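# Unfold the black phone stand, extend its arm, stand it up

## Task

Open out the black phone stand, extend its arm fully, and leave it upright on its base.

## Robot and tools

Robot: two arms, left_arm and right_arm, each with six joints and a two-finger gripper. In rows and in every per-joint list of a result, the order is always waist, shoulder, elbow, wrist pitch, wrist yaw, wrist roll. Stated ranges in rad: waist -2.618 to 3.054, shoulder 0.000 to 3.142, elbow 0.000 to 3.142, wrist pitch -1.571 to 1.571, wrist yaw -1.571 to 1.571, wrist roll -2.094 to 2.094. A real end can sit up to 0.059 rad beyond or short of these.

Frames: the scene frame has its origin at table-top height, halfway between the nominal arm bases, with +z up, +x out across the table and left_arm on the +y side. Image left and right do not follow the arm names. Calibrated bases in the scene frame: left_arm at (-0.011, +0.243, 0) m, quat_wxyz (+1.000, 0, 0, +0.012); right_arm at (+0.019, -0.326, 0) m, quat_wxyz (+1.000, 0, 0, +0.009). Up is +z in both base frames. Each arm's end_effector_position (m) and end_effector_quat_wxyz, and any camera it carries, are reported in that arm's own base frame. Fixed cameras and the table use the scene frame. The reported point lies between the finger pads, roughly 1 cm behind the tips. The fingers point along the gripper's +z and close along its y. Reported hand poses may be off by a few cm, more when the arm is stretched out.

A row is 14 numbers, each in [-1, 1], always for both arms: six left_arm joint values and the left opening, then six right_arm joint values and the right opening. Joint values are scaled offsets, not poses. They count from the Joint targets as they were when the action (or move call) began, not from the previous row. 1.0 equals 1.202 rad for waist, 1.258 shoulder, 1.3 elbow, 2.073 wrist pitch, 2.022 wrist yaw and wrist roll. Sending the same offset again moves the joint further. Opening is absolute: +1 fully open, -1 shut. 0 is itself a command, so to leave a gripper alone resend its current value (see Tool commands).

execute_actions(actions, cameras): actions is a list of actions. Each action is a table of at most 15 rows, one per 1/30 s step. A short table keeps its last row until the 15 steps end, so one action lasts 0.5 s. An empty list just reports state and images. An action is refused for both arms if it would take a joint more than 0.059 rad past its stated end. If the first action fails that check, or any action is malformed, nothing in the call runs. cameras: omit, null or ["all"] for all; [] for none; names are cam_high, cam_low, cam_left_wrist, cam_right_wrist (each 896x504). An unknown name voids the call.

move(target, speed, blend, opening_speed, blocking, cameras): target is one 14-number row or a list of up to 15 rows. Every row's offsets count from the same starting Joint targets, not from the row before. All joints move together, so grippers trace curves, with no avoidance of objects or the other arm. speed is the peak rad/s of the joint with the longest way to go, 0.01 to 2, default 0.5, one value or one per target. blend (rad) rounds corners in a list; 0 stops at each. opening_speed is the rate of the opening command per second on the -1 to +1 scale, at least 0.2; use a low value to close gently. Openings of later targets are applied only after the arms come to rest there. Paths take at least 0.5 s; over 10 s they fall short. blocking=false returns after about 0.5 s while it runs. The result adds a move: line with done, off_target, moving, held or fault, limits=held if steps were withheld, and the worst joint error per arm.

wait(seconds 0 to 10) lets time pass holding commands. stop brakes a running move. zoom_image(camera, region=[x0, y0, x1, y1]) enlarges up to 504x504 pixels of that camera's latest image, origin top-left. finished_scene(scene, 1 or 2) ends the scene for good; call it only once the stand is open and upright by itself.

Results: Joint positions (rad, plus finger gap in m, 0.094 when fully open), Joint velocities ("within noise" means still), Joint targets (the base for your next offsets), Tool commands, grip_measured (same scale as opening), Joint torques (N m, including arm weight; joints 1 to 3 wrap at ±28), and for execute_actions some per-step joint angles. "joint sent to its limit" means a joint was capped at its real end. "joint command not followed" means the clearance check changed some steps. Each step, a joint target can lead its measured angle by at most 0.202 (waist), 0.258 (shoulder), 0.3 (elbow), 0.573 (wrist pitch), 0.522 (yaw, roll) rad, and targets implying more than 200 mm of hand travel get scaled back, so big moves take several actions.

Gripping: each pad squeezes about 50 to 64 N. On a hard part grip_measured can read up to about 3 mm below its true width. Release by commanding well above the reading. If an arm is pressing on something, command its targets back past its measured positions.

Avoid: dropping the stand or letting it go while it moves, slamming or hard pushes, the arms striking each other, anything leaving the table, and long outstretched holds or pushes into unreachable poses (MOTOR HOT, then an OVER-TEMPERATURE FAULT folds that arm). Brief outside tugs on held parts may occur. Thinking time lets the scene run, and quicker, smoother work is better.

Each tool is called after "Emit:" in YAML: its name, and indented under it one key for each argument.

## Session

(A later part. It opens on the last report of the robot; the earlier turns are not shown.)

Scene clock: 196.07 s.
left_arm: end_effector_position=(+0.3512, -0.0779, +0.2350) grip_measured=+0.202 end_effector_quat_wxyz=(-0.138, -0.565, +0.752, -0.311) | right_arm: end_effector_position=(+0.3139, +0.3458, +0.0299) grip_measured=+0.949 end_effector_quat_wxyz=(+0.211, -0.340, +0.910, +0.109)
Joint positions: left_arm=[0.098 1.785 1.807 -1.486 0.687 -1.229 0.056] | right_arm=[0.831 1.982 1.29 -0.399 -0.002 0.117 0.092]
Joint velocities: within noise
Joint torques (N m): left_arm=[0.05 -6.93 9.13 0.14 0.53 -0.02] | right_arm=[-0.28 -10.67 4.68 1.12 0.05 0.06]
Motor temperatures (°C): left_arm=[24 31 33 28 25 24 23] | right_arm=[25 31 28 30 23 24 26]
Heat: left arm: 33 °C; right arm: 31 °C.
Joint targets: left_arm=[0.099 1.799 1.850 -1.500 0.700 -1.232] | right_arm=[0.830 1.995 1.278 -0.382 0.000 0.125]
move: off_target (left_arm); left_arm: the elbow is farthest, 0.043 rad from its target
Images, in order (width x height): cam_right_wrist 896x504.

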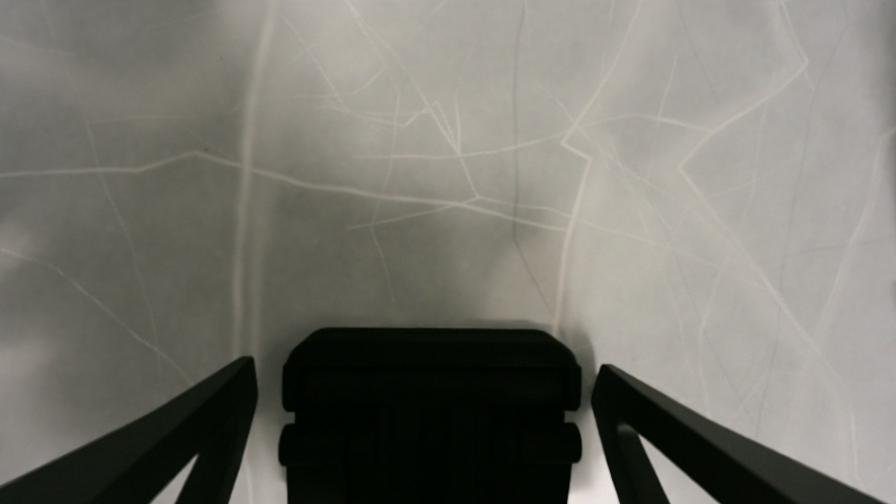

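Emit:
move:
  target:
    - [0,0,0,0,0,0,0.2, 0,-0.092,0.125,-0.135,0,0,1]
    - [0,0,0,0,0,0,0.2, 0,-0.34,-0.05,-0.02,0,0,1]
  speed: [0.15,0.5]
  blend: 0.03
  cameras: ["cam_right_wrist","cam_left_wrist"]

Scene clock: 212.40 s.
left_arm: end_effector_position=(+0.3512, -0.0779, +0.2350) grip_measured=+0.202 end_effector_quat_wxyz=(-0.138, -0.565, +0.752, -0.311) | right_arm: end_effector_position=(+0.3022, +0.3330, +0.1772) grip_measured=+0.999 end_effector_quat_wxyz=(+0.337, -0.324, +0.867, +0.174)
Joint positions: left_arm=[0.098 1.785 1.807 -1.486 0.687 -1.229 0.056] | right_arm=[0.831 1.588 1.235 -0.439 -0.002 0.117 0.094]
Joint velocities: within noise
Joint torques (N m): left_arm=[0.1 -6.95 9.13 0.15 0.54 -0.01] | right_arm=[-0.27 -10.61 5 1.55 0.06 0.05]
Motor temperatures (°C): left_arm=[24 31 34 28 25 24 23] | right_arm=[25 31 28 30 23 24 25]
Heat: left arm: 34 °C; right arm: 31 °C.
Joint targets: left_arm=[0.099 1.799 1.850 -1.500 0.700 -1.232] | right_arm=[0.830 1.568 1.213 -0.423 0.000 0.125]
move: off_target (left_arm); left_arm: the elbow is farthest, 0.043 rad from its target
Images, in order (width x height): cam_left_wrist 896x504, cam_right_wrist 896x504.

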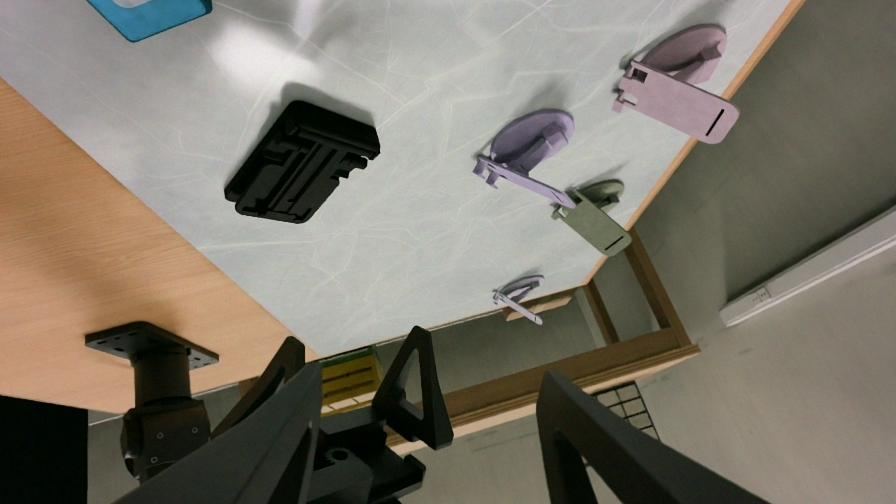

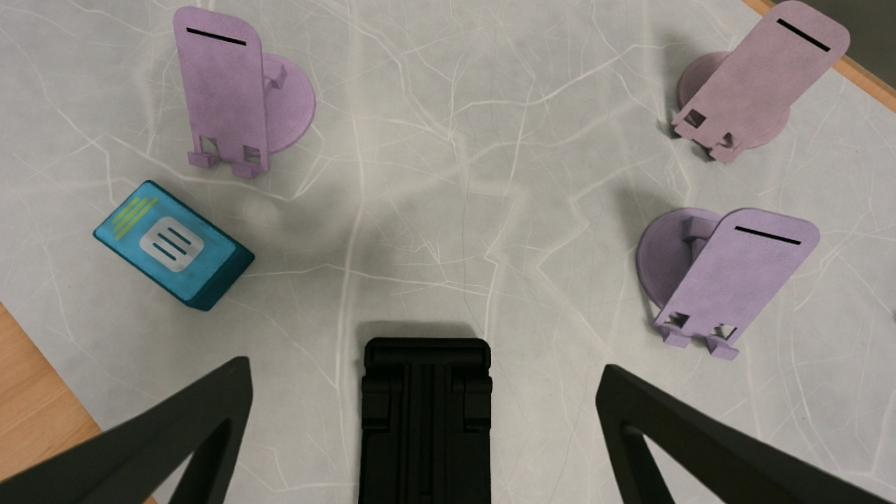

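Useful view from the left too.

Emit:
zoom_image:
  camera: "cam_left_wrist"
  region: [200, 80, 400, 240]

Emit:
zoom_image:
  camera: "cam_right_wrist"
  region: [330, 320, 520, 504]

Scaled by 2.520.

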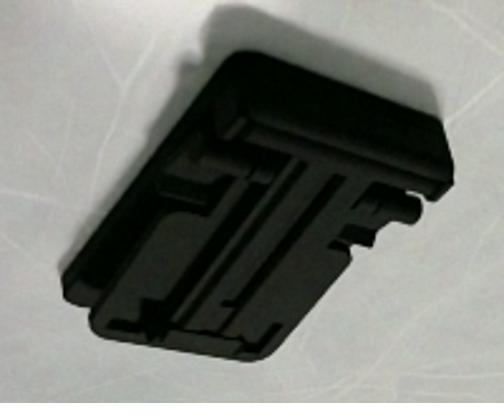

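Scaled by 2.653.

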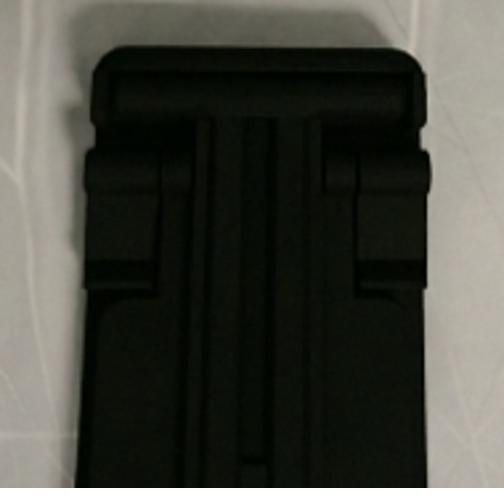

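Emit:
move:
  target:
    - [0,0,0,0,0,0,1, 0,-0.805,-0.735,0.049,0,0,1]
    - [-0.547,0.246,0.019,0.068,-0.302,-0.045,1, 0,-0.805,-0.735,0.049,0,0,1]
  speed: [0.8,0.5]
  blend: 0.3

Scene clock: 235.13 s.
left_arm: end_effector_position=(+0.3190, -0.2231, +0.0955) grip_measured=+0.998 end_effector_quat_wxyz=(-0.060, -0.368, +0.928, -0.007) | right_arm: end_effector_position=(+0.1676, +0.1856, +0.1006) grip_measured=+0.999 end_effector_quat_wxyz=(+0.403, -0.312, +0.835, +0.208)
Joint positions: left_arm=[-0.565 2.093 1.834 -1.371 0.105 -1.317 0.094] | right_arm=[0.831 0.567 0.273 -0.336 -0.002 0.117 0.094]
Joint velocities: within noise
Joint torques (N m): left_arm=[0.58 -9.39 8.92 0.12 -0.09 -0.07] | right_arm=[-0.18 -0.64 5.6 1.65 -0.02 0.1]
Motor temperatures (°C): left_arm=[24 31 34 27 25 24 23] | right_arm=[25 32 29 31 23 24 25]
Heat: left arm: 34 °C; right arm: 32 °C.
Joint targets: left_arm=[-0.558 2.108 1.875 -1.359 0.089 -1.323] | right_arm=[0.830 0.555 0.258 -0.321 0.000 0.125]
move: off_target (left_arm); blend cut to 0 rad at target 1; left_arm: the elbow is farthest, 0.041 rad from its target

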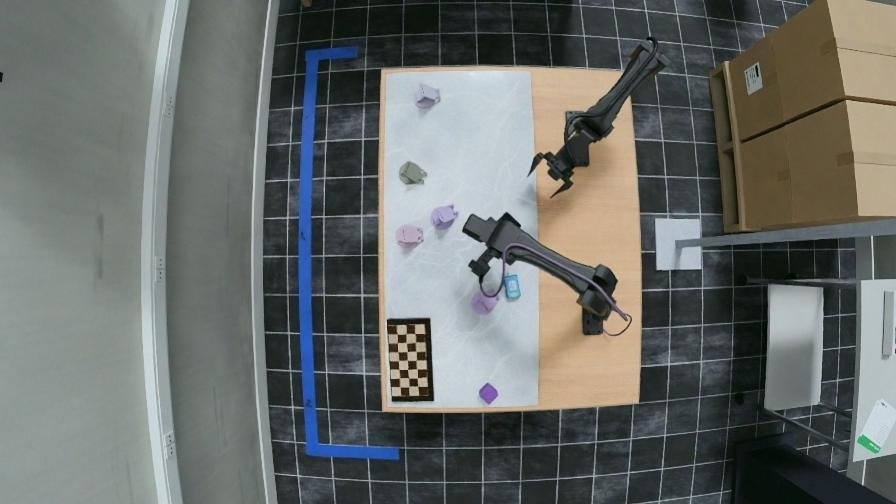

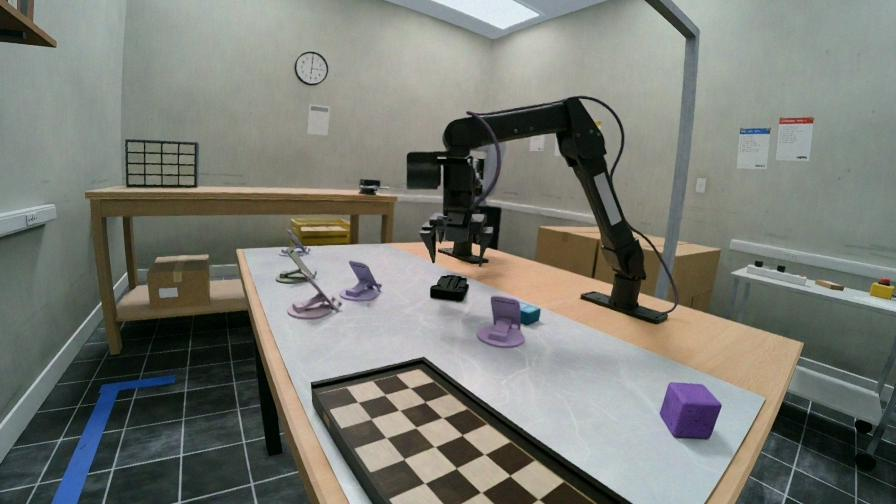

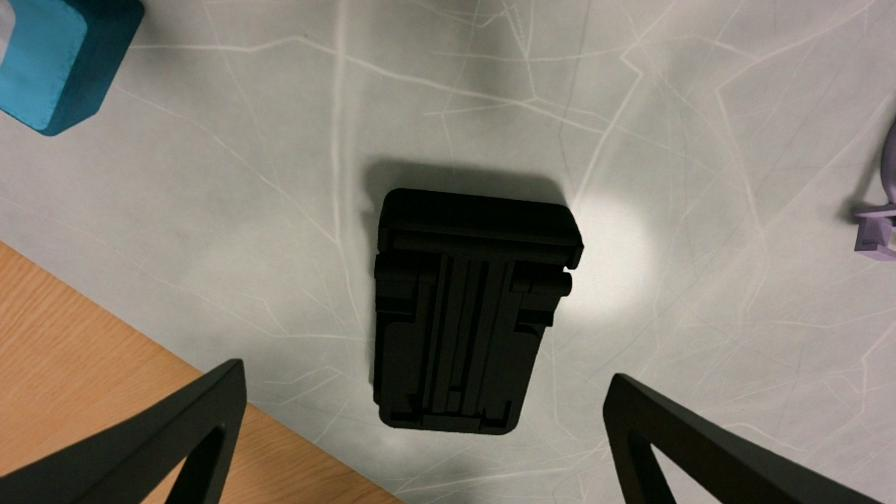

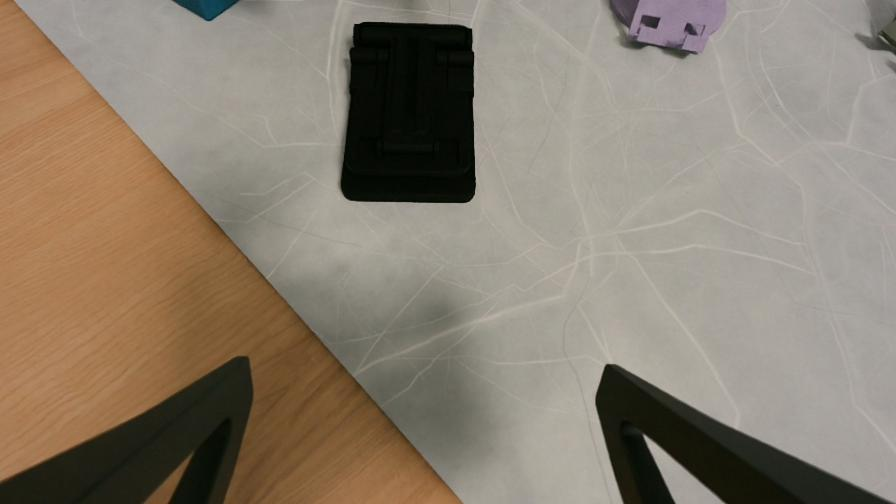

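Emit:
move:
  target: [0.019,0.040,-0.004,0.044,-0.010,0.053,1, 0,0,0,0,0,0,1]
  speed: 0.2
  cameras: ["cam_left_wrist"]

Scene clock: 250.80 s.
left_arm: end_effector_position=(+0.3435, -0.2232, +0.0769) grip_measured=+0.998 end_effector_quat_wxyz=(-0.038, -0.333, +0.942, -0.020) | right_arm: end_effector_position=(+0.1676, +0.1856, +0.1006) grip_measured=+0.999 end_effector_quat_wxyz=(+0.403, -0.312, +0.835, +0.208)
Joint positions: left_arm=[-0.542 2.139 1.834 -1.282 0.084 -1.222 0.094] | right_arm=[0.831 0.567 0.273 -0.335 -0.002 0.117 0.094]
Joint velocities: within noise
Joint torques (N m): left_arm=[0.66 -9.39 8.59 0.2 -0.1 0.08] | right_arm=[-0.14 -0.72 5.35 1.66 0.05 0.08]
Motor temperatures (°C): left_arm=[24 31 36 27 25 24 23] | right_arm=[25 28 29 32 23 24 24]
Heat: left arm: 36 °C; right arm: 32 °C.
Joint targets: left_arm=[-0.536 2.159 1.869 -1.268 0.069 -1.216] | right_arm=[0.830 0.555 0.258 -0.321 0.000 0.125]
move: off_target (left_arm); left_arm: the elbow is farthest, 0.036 rad from its target
Images, in order (width x height): cam_left_wrist 896x504.

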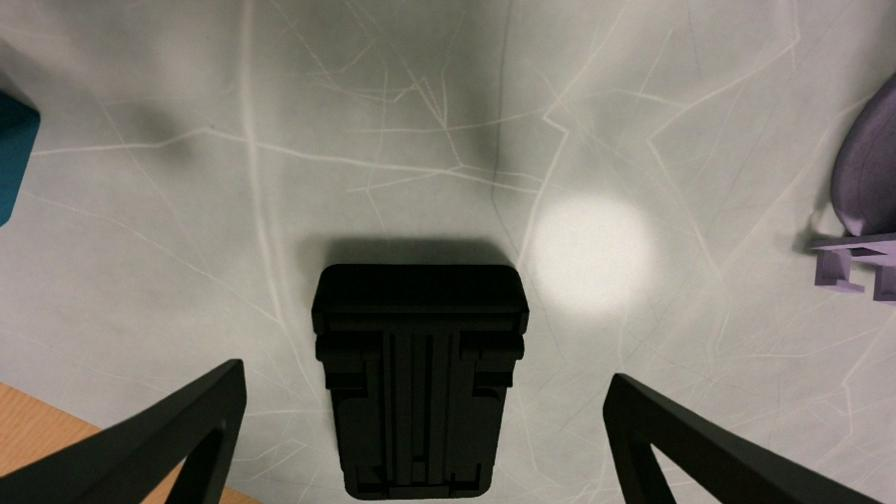

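Emit:
move:
  target: [-0.012,0.022,-0.138,0.071,0,0,1, 0,0,0,0,0,0,1]
  speed: 0.12
  cameras: ["cam_left_wrist"]

Scene clock: 257.77 s.
left_arm: end_effector_position=(+0.3410, -0.2217, +0.0332) grip_measured=+0.998 end_effector_quat_wxyz=(-0.042, -0.333, +0.942, -0.015) | right_arm: end_effector_position=(+0.1676, +0.1856, +0.1006) grip_measured=+0.999 end_effector_quat_wxyz=(+0.403, -0.312, +0.835, +0.208)
Joint positions: left_arm=[-0.542 2.166 1.701 -1.135 0.084 -1.221 0.094] | right_arm=[0.831 0.567 0.273 -0.335 -0.002 0.117 0.094]
Joint velocities: within noise
Joint torques (N m): left_arm=[-0.76 -9.46 4.72 0.21 -0.1 0.07] | right_arm=[-0.39 -0.66 5.34 1.67 0 0.05]
Motor temperatures (°C): left_arm=[24 32 36 27 25 24 23] | right_arm=[25 28 29 32 23 24 24]
Heat: left arm: 36 °C; right arm: 32 °C.
Joint targets: left_arm=[-0.550 2.186 1.690 -1.121 0.069 -1.216] | right_arm=[0.830 0.555 0.258 -0.322 0.000 0.125]
move: done
Images, in order (width x height): cam_left_wrist 896x504.

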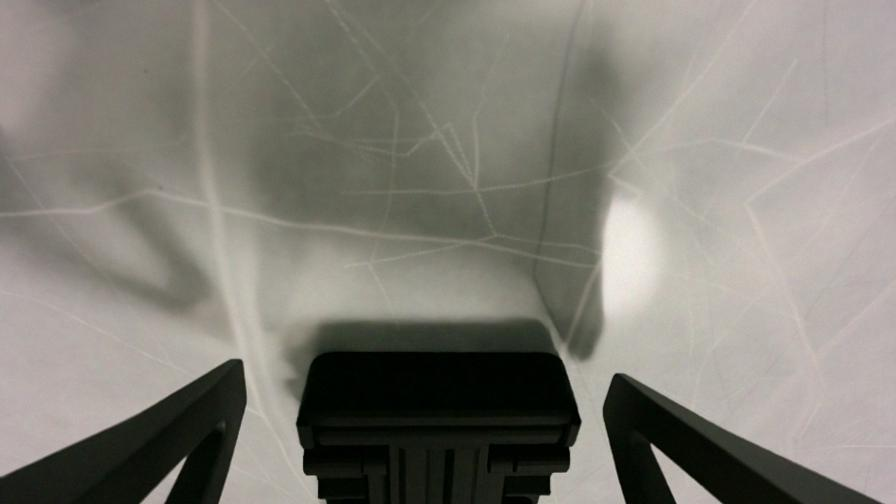

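Emit:
move:
  target: [-0.021,0.002,-0.002,0.003,0.006,-0.012,1, 0,0,0,0,0,0,1]
  speed: 0.1
  cameras: ["cam_left_wrist"]

Scene clock: 262.67 s.
left_arm: end_effector_position=(+0.3363, -0.2317, +0.0332) grip_measured=+0.998 end_effector_quat_wxyz=(-0.040, -0.326, +0.944, -0.017) | right_arm: end_effector_position=(+0.1676, +0.1856, +0.1006) grip_measured=+0.999 end_effector_quat_wxyz=(+0.403, -0.312, +0.835, +0.208)
Joint positions: left_arm=[-0.569 2.166 1.701 -1.128 0.084 -1.234 0.094] | right_arm=[0.831 0.567 0.273 -0.335 -0.002 0.117 0.094]
Joint velocities: within noise
Joint torques (N m): left_arm=[-0.58 -9.26 4.53 0.22 0.02 -0.03] | right_arm=[-0.2 -0.58 5.29 1.6 0.02 0.03]
Motor temperatures (°C): left_arm=[24 32 35 27 25 24 23] | right_arm=[25 27 29 33 23 24 24]
Heat: left arm: 35 °C; right arm: 33 °C.
Joint targets: left_arm=[-0.575 2.189 1.688 -1.115 0.081 -1.240] | right_arm=[0.830 0.555 0.258 -0.322 0.000 0.125]
move: done
Images, in order (width x height): cam_left_wrist 896x504.

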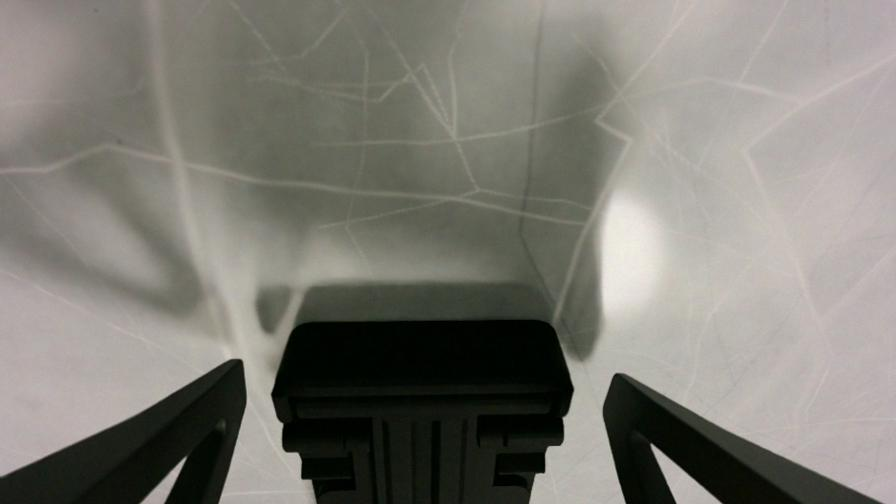

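Emit:
move:
  target: [0,0,0,0,0,0,0.3, 0,0,0,0,0,0,1]
  opening_speed: 0.5
  cameras: ["cam_left_wrist","cam_right_wrist"]

Emit:
zoom_image:
  camera: "cam_right_wrist"
  region: [300, 0, 520, 220]

Scene clock: 266.43 s.
left_arm: end_effector_position=(+0.3364, -0.2318, +0.0332) grip_measured=+0.462 end_effector_quat_wxyz=(-0.040, -0.327, +0.944, -0.017) | right_arm: end_effector_position=(+0.1677, +0.1856, +0.1007) grip_measured=+0.999 end_effector_quat_wxyz=(+0.404, -0.312, +0.835, +0.208)
Joint positions: left_arm=[-0.569 2.166 1.701 -1.128 0.084 -1.235 0.069] | right_arm=[0.831 0.567 0.273 -0.335 -0.002 0.117 0.094]
Joint velocities: within noise
Joint torques (N m): left_arm=[-0.58 -9.24 4.55 0.22 0.03 -0.04] | right_arm=[-0.38 -0.68 5.39 1.69 0.06 0.11]
Motor temperatures (°C): left_arm=[24 32 35 27 25 24 23] | right_arm=[25 27 29 33 23 24 24]
Heat: left arm: 35 °C; right arm: 33 °C.
Joint targets: left_arm=[-0.575 2.189 1.688 -1.115 0.081 -1.240] | right_arm=[0.830 0.555 0.258 -0.322 0.000 0.125]
move: done
Images, in order (width x height): cam_left_wrist 896x504, cam_right_wrist 896x504.

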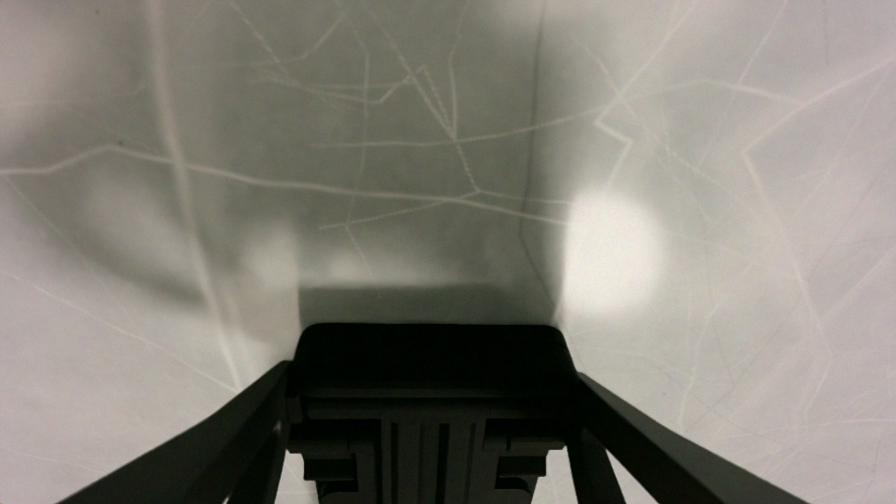

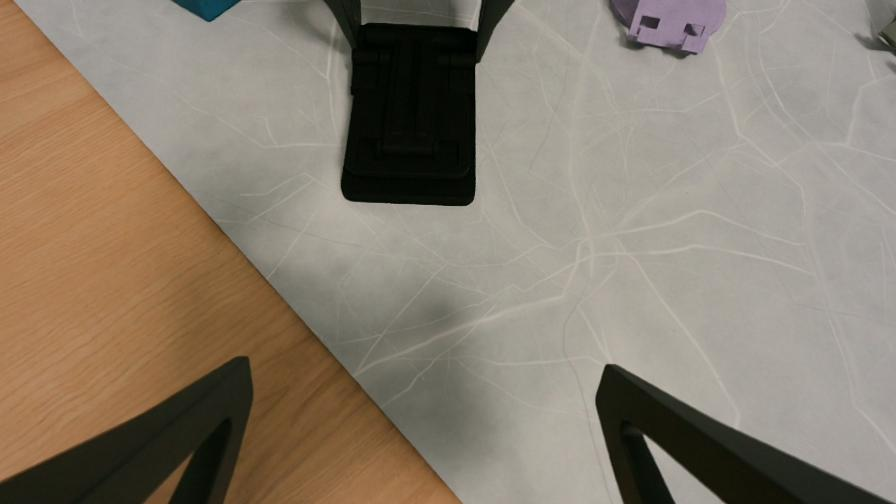

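Scaled by 2.291.

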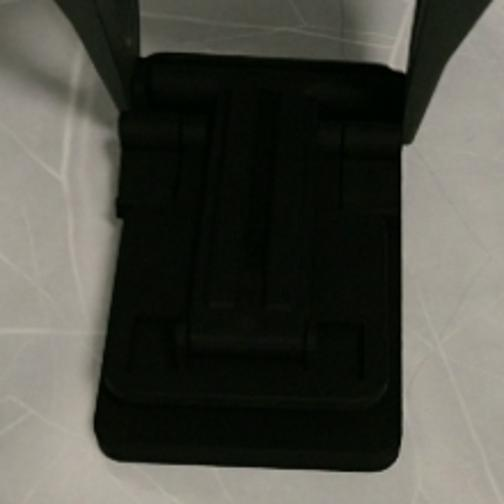

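Emit:
move:
  target: [0,0,0,0,0,0,0.3, 0,0,0,0,0,-0.033,1]
  speed: 0.3
  cameras: ["cam_right_wrist"]

Emit:
zoom_image:
  camera: "cam_right_wrist"
  region: [300, 0, 520, 220]

Scene clock: 281.73 s.
left_arm: end_effector_position=(+0.3364, -0.2318, +0.0332) grip_measured=+0.461 end_effector_quat_wxyz=(-0.040, -0.327, +0.944, -0.017) | right_arm: end_effector_position=(+0.1677, +0.1856, +0.1007) grip_measured=+0.999 end_effector_quat_wxyz=(+0.409, -0.332, +0.827, +0.198)
Joint positions: left_arm=[-0.569 2.166 1.701 -1.128 0.084 -1.235 0.069] | right_arm=[0.831 0.567 0.273 -0.335 -0.002 0.068 0.094]
Joint velocities: within noise
Joint torques (N m): left_arm=[-0.64 -9.29 4.56 0.21 0.03 -0.03] | right_arm=[-0.32 -0.54 5.42 1.71 0.07 -0.11]
Motor temperatures (°C): left_arm=[24 32 33 27 25 24 24] | right_arm=[25 26 29 33 23 24 24]
Heat: left arm: 33 °C; right arm: 33 °C.
Joint targets: left_arm=[-0.575 2.189 1.688 -1.115 0.081 -1.240] | right_arm=[0.830 0.555 0.258 -0.322 0.000 0.058]
move: done
Images, in order (width x height): cam_right_wrist 896x504.

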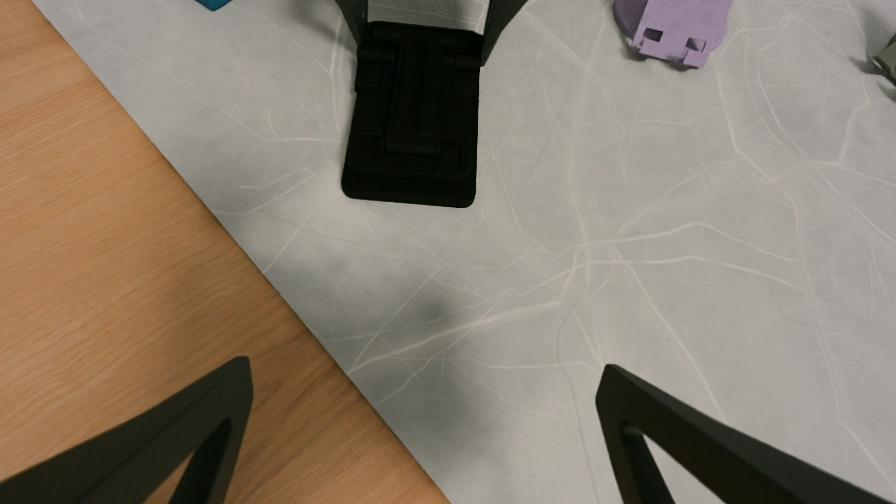

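Scaled by 2.291.

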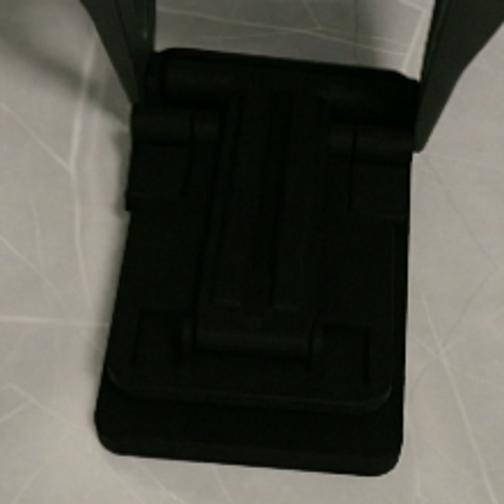

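Emit:
move:
  target: [0,0,0,0,0,0,0.3, 0.106,0.517,0.125,0.194,0.066,0.056,1]
  speed: 0.35
  cameras: ["cam_right_wrist","cam_left_wrist"]

Scene clock: 308.50 s.
left_arm: end_effector_position=(+0.3364, -0.2318, +0.0332) grip_measured=+0.461 end_effector_quat_wxyz=(-0.040, -0.327, +0.944, -0.017) | right_arm: end_effector_position=(+0.2030, +0.2459, +0.0608) grip_measured=+0.999 end_effector_quat_wxyz=(+0.370, -0.327, +0.854, +0.162)
Joint positions: left_arm=[-0.569 2.166 1.701 -1.128 0.084 -1.235 0.069] | right_arm=[0.948 1.2 0.389 0.065 0.126 0.162 0.094]
Joint velocities: within noise
Joint torques (N m): left_arm=[-0.64 -9.26 4.49 0.19 0.04 -0.05] | right_arm=[0.55 -3.19 7.88 1.55 0.15 0.11]
Motor temperatures (°C): left_arm=[24 32 32 26 25 24 24] | right_arm=[25 26 29 33 23 24 24]
Heat: left arm: 32 °C; right arm: 33 °C.
Joint targets: left_arm=[-0.575 2.189 1.688 -1.115 0.081 -1.240] | right_arm=[0.957 1.205 0.420 0.080 0.133 0.172]
move: done
Images, in order (width x height): cam_left_wrist 896x504, cam_right_wrist 896x504.

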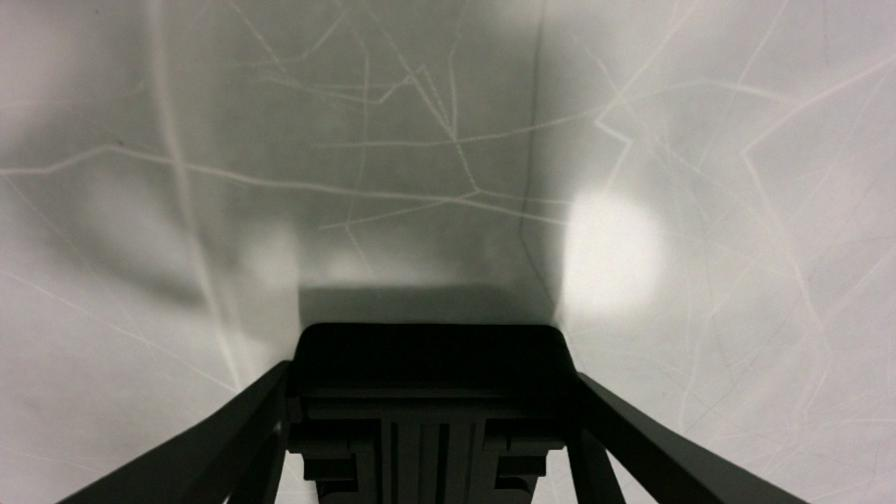

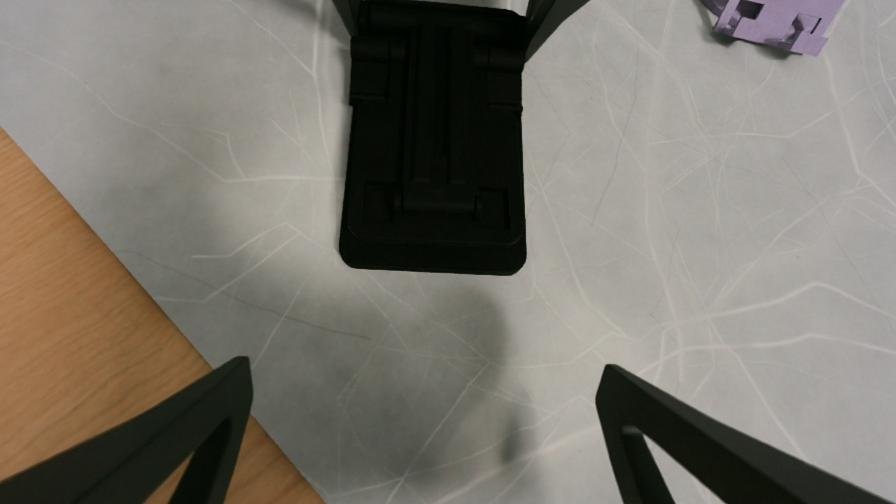

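Emit:
move:
  target: [0,0,0,0,0,0,0.3, -0.039,0.273,0.156,0.076,0.001,0,1]
  speed: 0.2
  cameras: ["cam_right_wrist","cam_left_wrist"]

Scene clock: 322.37 s.
left_arm: end_effector_position=(+0.3364, -0.2318, +0.0332) grip_measured=+0.461 end_effector_quat_wxyz=(-0.040, -0.327, +0.944, -0.017) | right_arm: end_effector_position=(+0.2535, +0.2964, +0.0568) grip_measured=+0.999 end_effector_quat_wxyz=(+0.383, -0.311, +0.854, +0.162)
Joint positions: left_arm=[-0.569 2.166 1.701 -1.128 0.084 -1.235 0.069] | right_arm=[0.919 1.537 0.595 0.223 0.128 0.163 0.094]
Joint velocities: within noise
Joint torques (N m): left_arm=[-0.64 -9.25 4.56 0.21 0.04 -0.04] | right_arm=[-0.73 -5.81 7.42 1.58 0.1 0.09]
Motor temperatures (°C): left_arm=[24 32 32 26 24 24 25] | right_arm=[25 26 31 34 23 24 24]
Heat: left arm: 32 °C; right arm: 34 °C.
Joint targets: left_arm=[-0.575 2.189 1.688 -1.115 0.081 -1.240] | right_arm=[0.910 1.549 0.623 0.238 0.135 0.172]
move: done
Images, in order (width x height): cam_left_wrist 896x504, cam_right_wrist 896x504.

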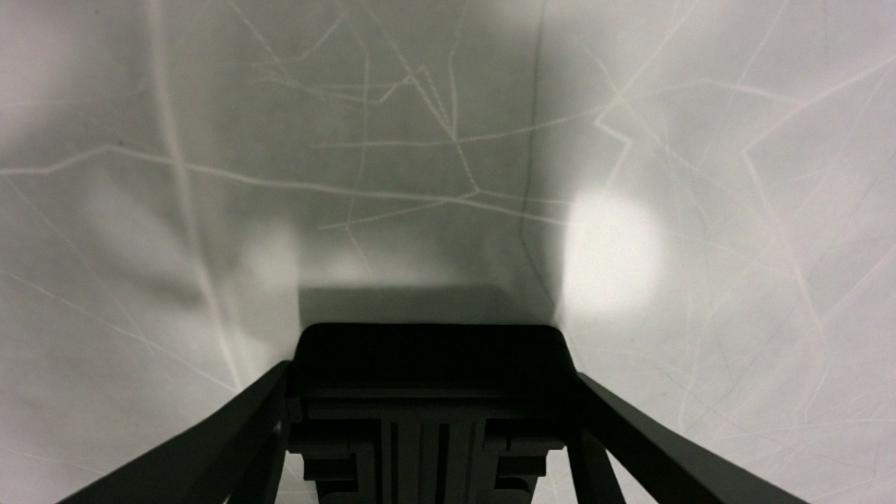

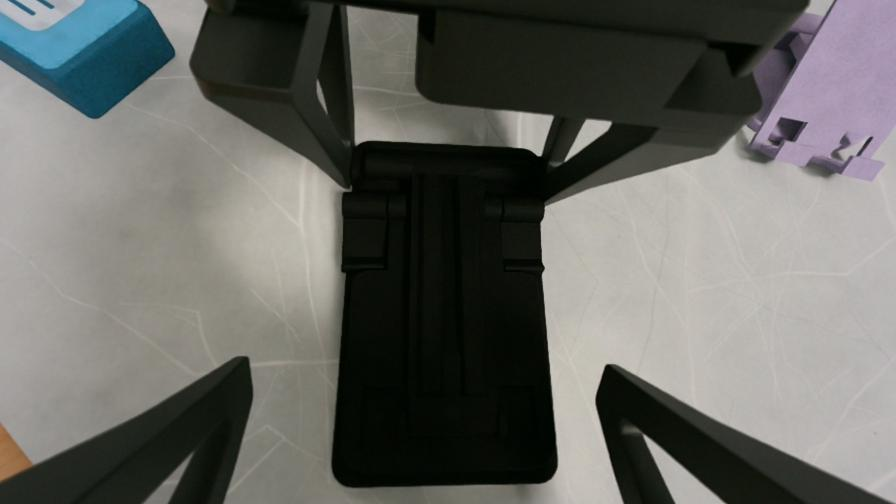

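Emit:
move:
  target: [0,0,0,0,0,0,0.3, -0.0125,0.035,-0.058,0.043,0,0,1]
  speed: 0.1
  cameras: ["cam_right_wrist"]

Scene clock: 332.20 s.
left_arm: end_effector_position=(+0.3364, -0.2318, +0.0332) grip_measured=+0.461 end_effector_quat_wxyz=(-0.040, -0.327, +0.944, -0.017) | right_arm: end_effector_position=(+0.2586, +0.2935, +0.0457) grip_measured=+0.999 end_effector_quat_wxyz=(+0.390, -0.303, +0.854, +0.163)
Joint positions: left_arm=[-0.569 2.166 1.701 -1.128 0.084 -1.235 0.069] | right_arm=[0.904 1.58 0.563 0.312 0.128 0.163 0.094]
Joint velocities: within noise
Joint torques (N m): left_arm=[-0.61 -9.25 4.53 0.19 0.04 -0.03] | right_arm=[-0.61 -5.72 3.67 1.6 0.19 0.05]
Motor temperatures (°C): left_arm=[24 32 32 26 24 24 25] | right_arm=[25 27 31 34 23 24 24]
Heat: left arm: 32 °C; right arm: 34 °C.
Joint targets: left_arm=[-0.575 2.189 1.688 -1.115 0.081 -1.240] | right_arm=[0.895 1.592 0.548 0.327 0.135 0.172]
move: done
Images, in order (width x height): cam_right_wrist 896x504.

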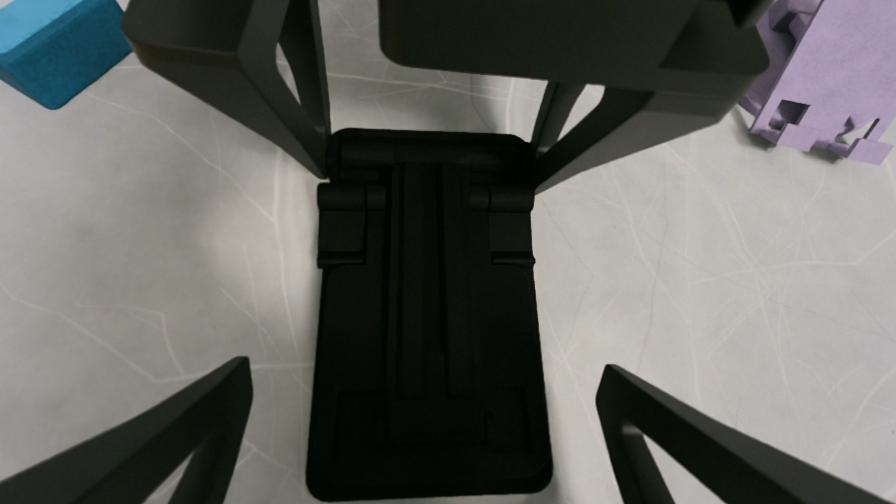

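Emit:
move:
  target: [0,0,0,0,0,0,0.3, 0,0.008,-0.010,0.012,0,0,1]
  speed: 0.05
  cameras: []

Emit:
move:
  target: [0,0,0,0,0,0,0.3, 0,0,0,0,0,0,0.3]
  opening_speed: 0.4
  cameras: ["cam_right_wrist","cam_left_wrist"]

Scene clock: 339.80 s.
left_arm: end_effector_position=(+0.3364, -0.2318, +0.0332) grip_measured=+0.461 end_effector_quat_wxyz=(-0.040, -0.327, +0.944, -0.017) | right_arm: end_effector_position=(+0.2581, +0.2928, +0.0425) grip_measured=+0.999 end_effector_quat_wxyz=(+0.391, -0.303, +0.853, +0.164)
Joint positions: left_arm=[-0.569 2.166 1.701 -1.128 0.084 -1.235 0.069] | right_arm=[0.904 1.589 0.551 0.337 0.128 0.163 0.094]
Joint velocities: within noise
Joint torques (N m): left_arm=[-0.61 -9.2 4.53 0.2 0.03 -0.04] | right_arm=[-0.73 -5.7 3.69 1.58 0.12 0.08]
Motor temperatures (°C): left_arm=[24 32 32 26 24 24 25] | right_arm=[25 27 30 34 23 24 24]
Heat: left arm: 32 °C; right arm: 34 °C.
Joint targets: left_arm=[-0.575 2.189 1.688 -1.115 0.081 -1.240] | right_arm=[0.895 1.603 0.535 0.352 0.135 0.172]
move: done
No camera images: "cameras" was empty.

Scene clock: 341.77 s.
left_arm: end_effector_position=(+0.3364, -0.2318, +0.0332) grip_measured=+0.461 end_effector_quat_wxyz=(-0.040, -0.327, +0.944, -0.017) | right_arm: end_effector_position=(+0.2585, +0.2926, +0.0427) grip_measured=+0.304 end_effector_quat_wxyz=(+0.392, -0.302, +0.853, +0.163)
Joint positions: left_arm=[-0.569 2.166 1.701 -1.128 0.084 -1.235 0.069] | right_arm=[0.904 1.589 0.551 0.338 0.13 0.163 0.061]
Joint velocities: within noise
Joint torques (N m): left_arm=[-0.59 -9.24 4.53 0.2 0.03 -0.04] | right_arm=[-0.77 -5.79 3.74 1.59 0.13 0.05]
Motor temperatures (°C): left_arm=[24 32 32 26 24 24 25] | right_arm=[25 27 30 34 23 24 24]
Heat: left arm: 32 °C; right arm: 34 °C.
Joint targets: left_arm=[-0.575 2.189 1.688 -1.115 0.081 -1.240] | right_arm=[0.895 1.603 0.535 0.352 0.135 0.172]
move: done
Images, in order (width x height): cam_left_wrist 896x504, cam_right_wrist 896x504.

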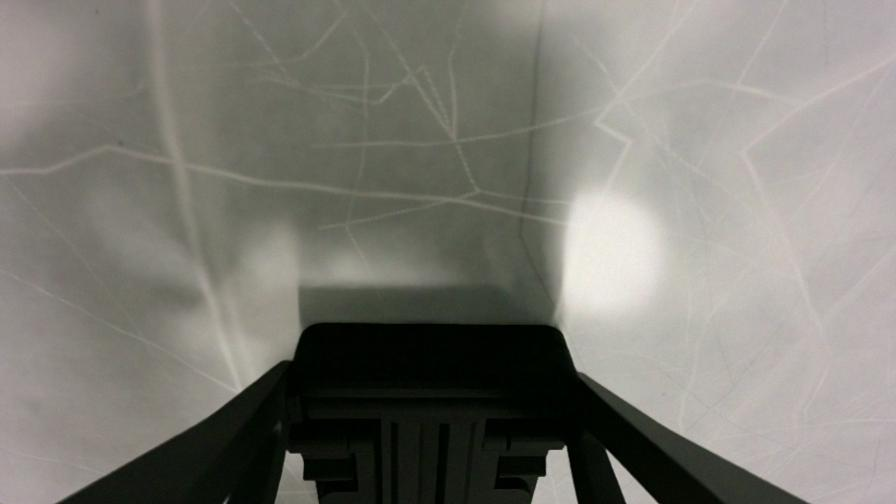

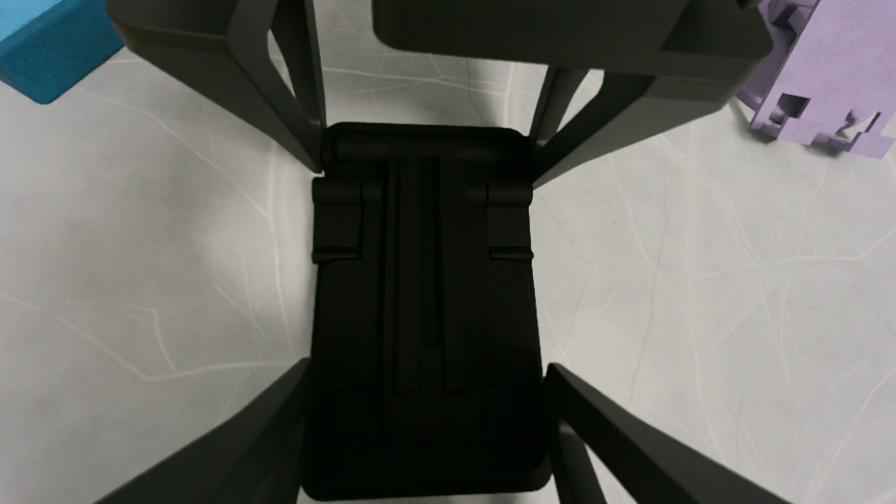

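Emit:
move:
  target: [0,0,0,0,0,0,0.3, 0,0,0,0,0,0,0.05]
  opening_speed: 0.3
  cameras: ["cam_right_wrist","cam_left_wrist"]

Scene clock: 344.60 s.
left_arm: end_effector_position=(+0.3364, -0.2318, +0.0332) grip_measured=+0.461 end_effector_quat_wxyz=(-0.040, -0.327, +0.944, -0.017) | right_arm: end_effector_position=(+0.2585, +0.2926, +0.0427) grip_measured=+0.286 end_effector_quat_wxyz=(+0.392, -0.302, +0.853, +0.163)
Joint positions: left_arm=[-0.569 2.166 1.701 -1.128 0.084 -1.235 0.069] | right_arm=[0.904 1.589 0.551 0.338 0.13 0.163 0.06]
Joint velocities: within noise
Joint torques (N m): left_arm=[-0.57 -9.26 4.56 0.21 0.04 -0.04] | right_arm=[-0.81 -5.85 3.56 1.58 0.09 0.08]
Motor temperatures (°C): left_arm=[24 32 32 26 24 24 25] | right_arm=[25 27 30 34 23 24 24]
Heat: left arm: 32 °C; right arm: 34 °C.
Joint targets: left_arm=[-0.575 2.189 1.688 -1.115 0.081 -1.240] | right_arm=[0.895 1.603 0.535 0.352 0.135 0.172]
move: done
Images, in order (width x height): cam_left_wrist 896x504, cam_right_wrist 896x504.

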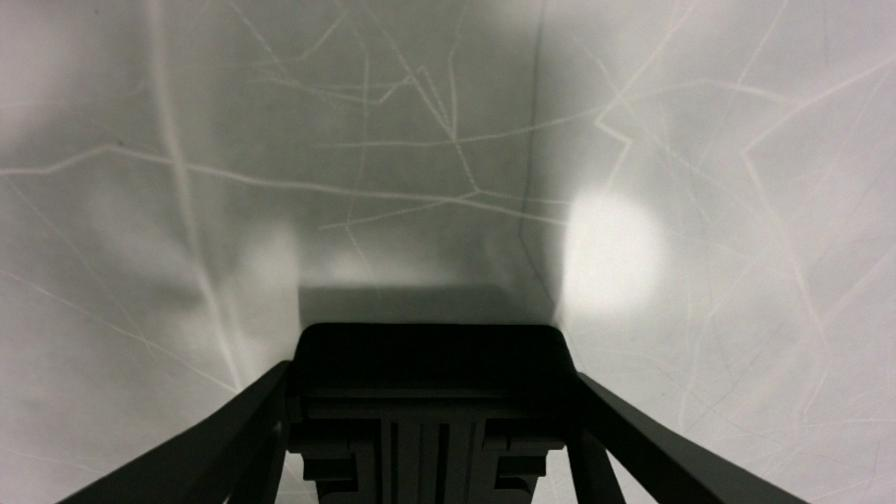

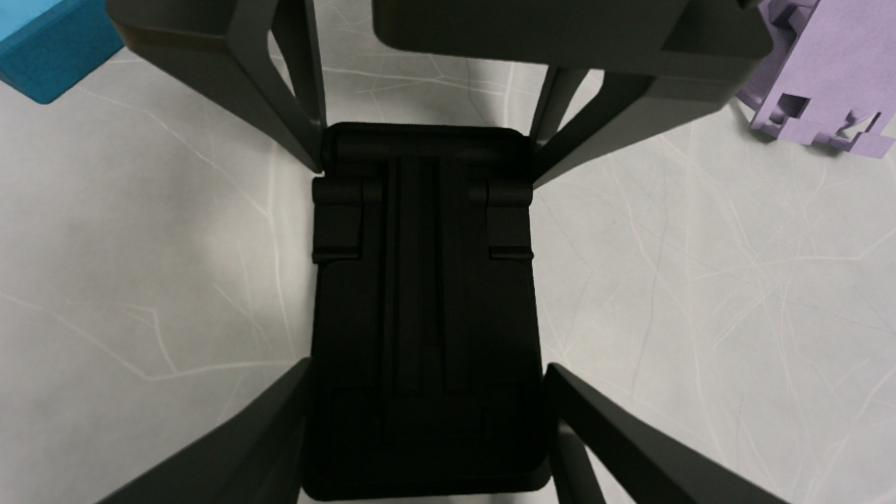

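Emit:
move:
  target: [0,0,0,0,0,0,0.3, 0.02,-0.110,-0.086,-0.015,0.004,0,0.0]
  speed: 0.08
  cameras: ["cam_right_wrist","cam_left_wrist"]

Scene clock: 357.80 s.
left_arm: end_effector_position=(+0.3241, -0.2471, +0.0347) grip_measured=+0.461 end_effector_quat_wxyz=(-0.069, -0.323, +0.943, -0.035) | right_arm: end_effector_position=(+0.2449, +0.2758, +0.0491) grip_measured=+0.283 end_effector_quat_wxyz=(+0.407, -0.301, +0.846, +0.166)
Joint positions: left_arm=[-0.587 2.166 1.701 -1.134 0.153 -1.245 0.069] | right_arm=[0.911 1.485 0.453 0.363 0.143 0.157 0.06]
Joint velocities: within noise
Joint torques (N m): left_arm=[1.18 -9.25 4.48 0.26 -0.69 0.07] | right_arm=[0.65 -7.54 2.73 1.09 0.08 0.11]
Motor temperatures (°C): left_arm=[24 32 32 26 24 24 25] | right_arm=[25 27 29 34 23 24 25]
Heat: left arm: 32 °C; right arm: 34 °C.
Joint targets: left_arm=[-0.575 2.189 1.688 -1.115 0.081 -1.240] | right_arm=[0.919 1.464 0.423 0.321 0.143 0.172]
move: off_target (left_arm, right_arm); left_arm: the wrist yaw is farthest, 0.072 rad from its target; right_arm: the wrist pitch is farthest, 0.042 rad from its target
Images, in order (width x height): cam_left_wrist 896x504, cam_right_wrist 896x504.

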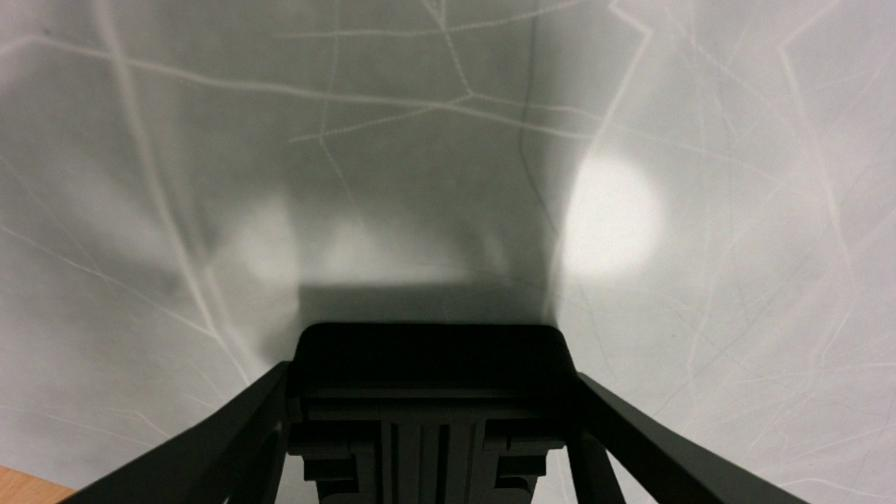

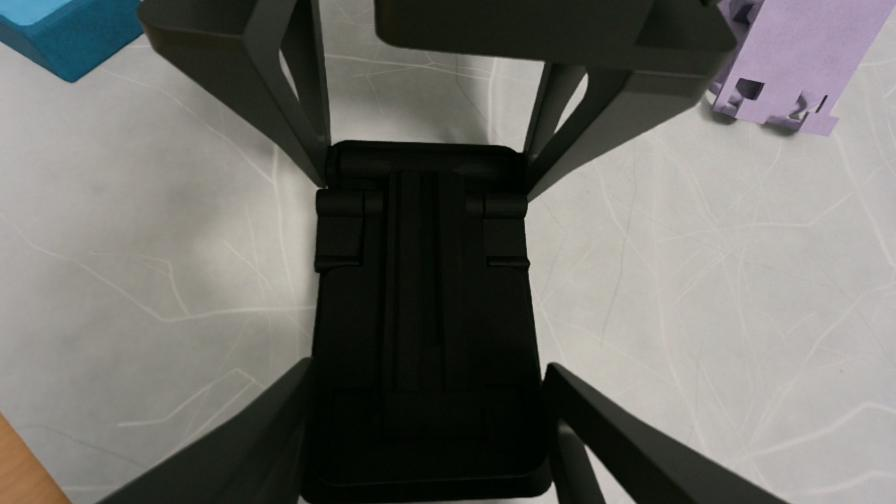

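Emit:
move:
  target: [0.035,0,0,0,-0.06,0,0.3, 0.01,-0.05,-0.045,-0.025,0.004,0,0.0]
  speed: 0.06
  cameras: ["cam_right_wrist"]

Scene clock: 364.83 s.
left_arm: end_effector_position=(+0.3166, -0.2496, +0.0359) grip_measured=+0.461 end_effector_quat_wxyz=(-0.089, -0.325, +0.941, -0.038) | right_arm: end_effector_position=(+0.2361, +0.2714, +0.0546) grip_measured=+0.281 end_effector_quat_wxyz=(+0.414, -0.304, +0.841, +0.173)
Joint positions: left_arm=[-0.587 2.166 1.701 -1.154 0.188 -1.249 0.069] | right_arm=[0.923 1.426 0.412 0.365 0.143 0.157 0.06]
Joint velocities: within noise
Joint torques (N m): left_arm=[5.31 -9.2 4.51 0.43 -2.43 0.09] | right_arm=[0.64 -7.5 1.68 0.6 0.16 0.13]
Motor temperatures (°C): left_arm=[24 32 32 26 25 24 25] | right_arm=[25 27 29 33 23 24 25]
Heat: left arm: 32 °C; right arm: 33 °C.
Joint targets: left_arm=[-0.533 2.189 1.688 -1.115 -0.040 -1.240] | right_arm=[0.931 1.401 0.364 0.269 0.151 0.172]
move: off_target (left_arm, right_arm); left_arm: the wrist yaw is farthest, 0.228 rad from its target; right_arm: the wrist pitch is farthest, 0.096 rad from its target
Images, in order (width x height): cam_right_wrist 896x504.

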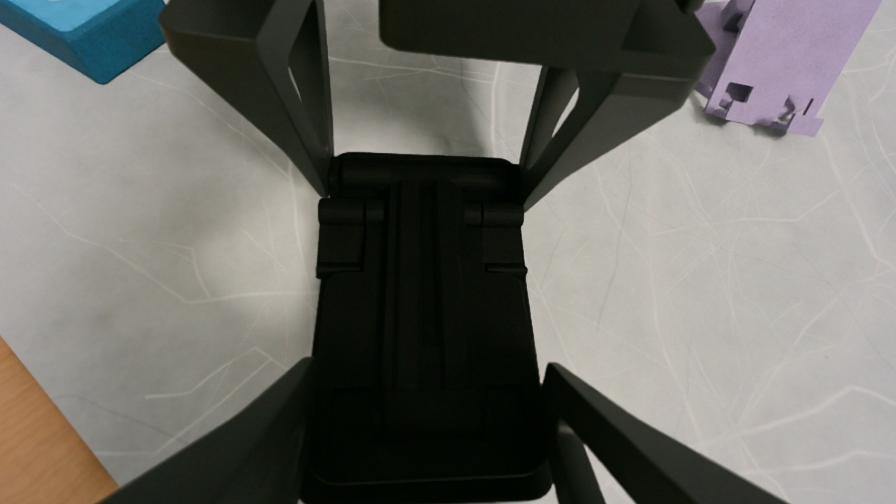

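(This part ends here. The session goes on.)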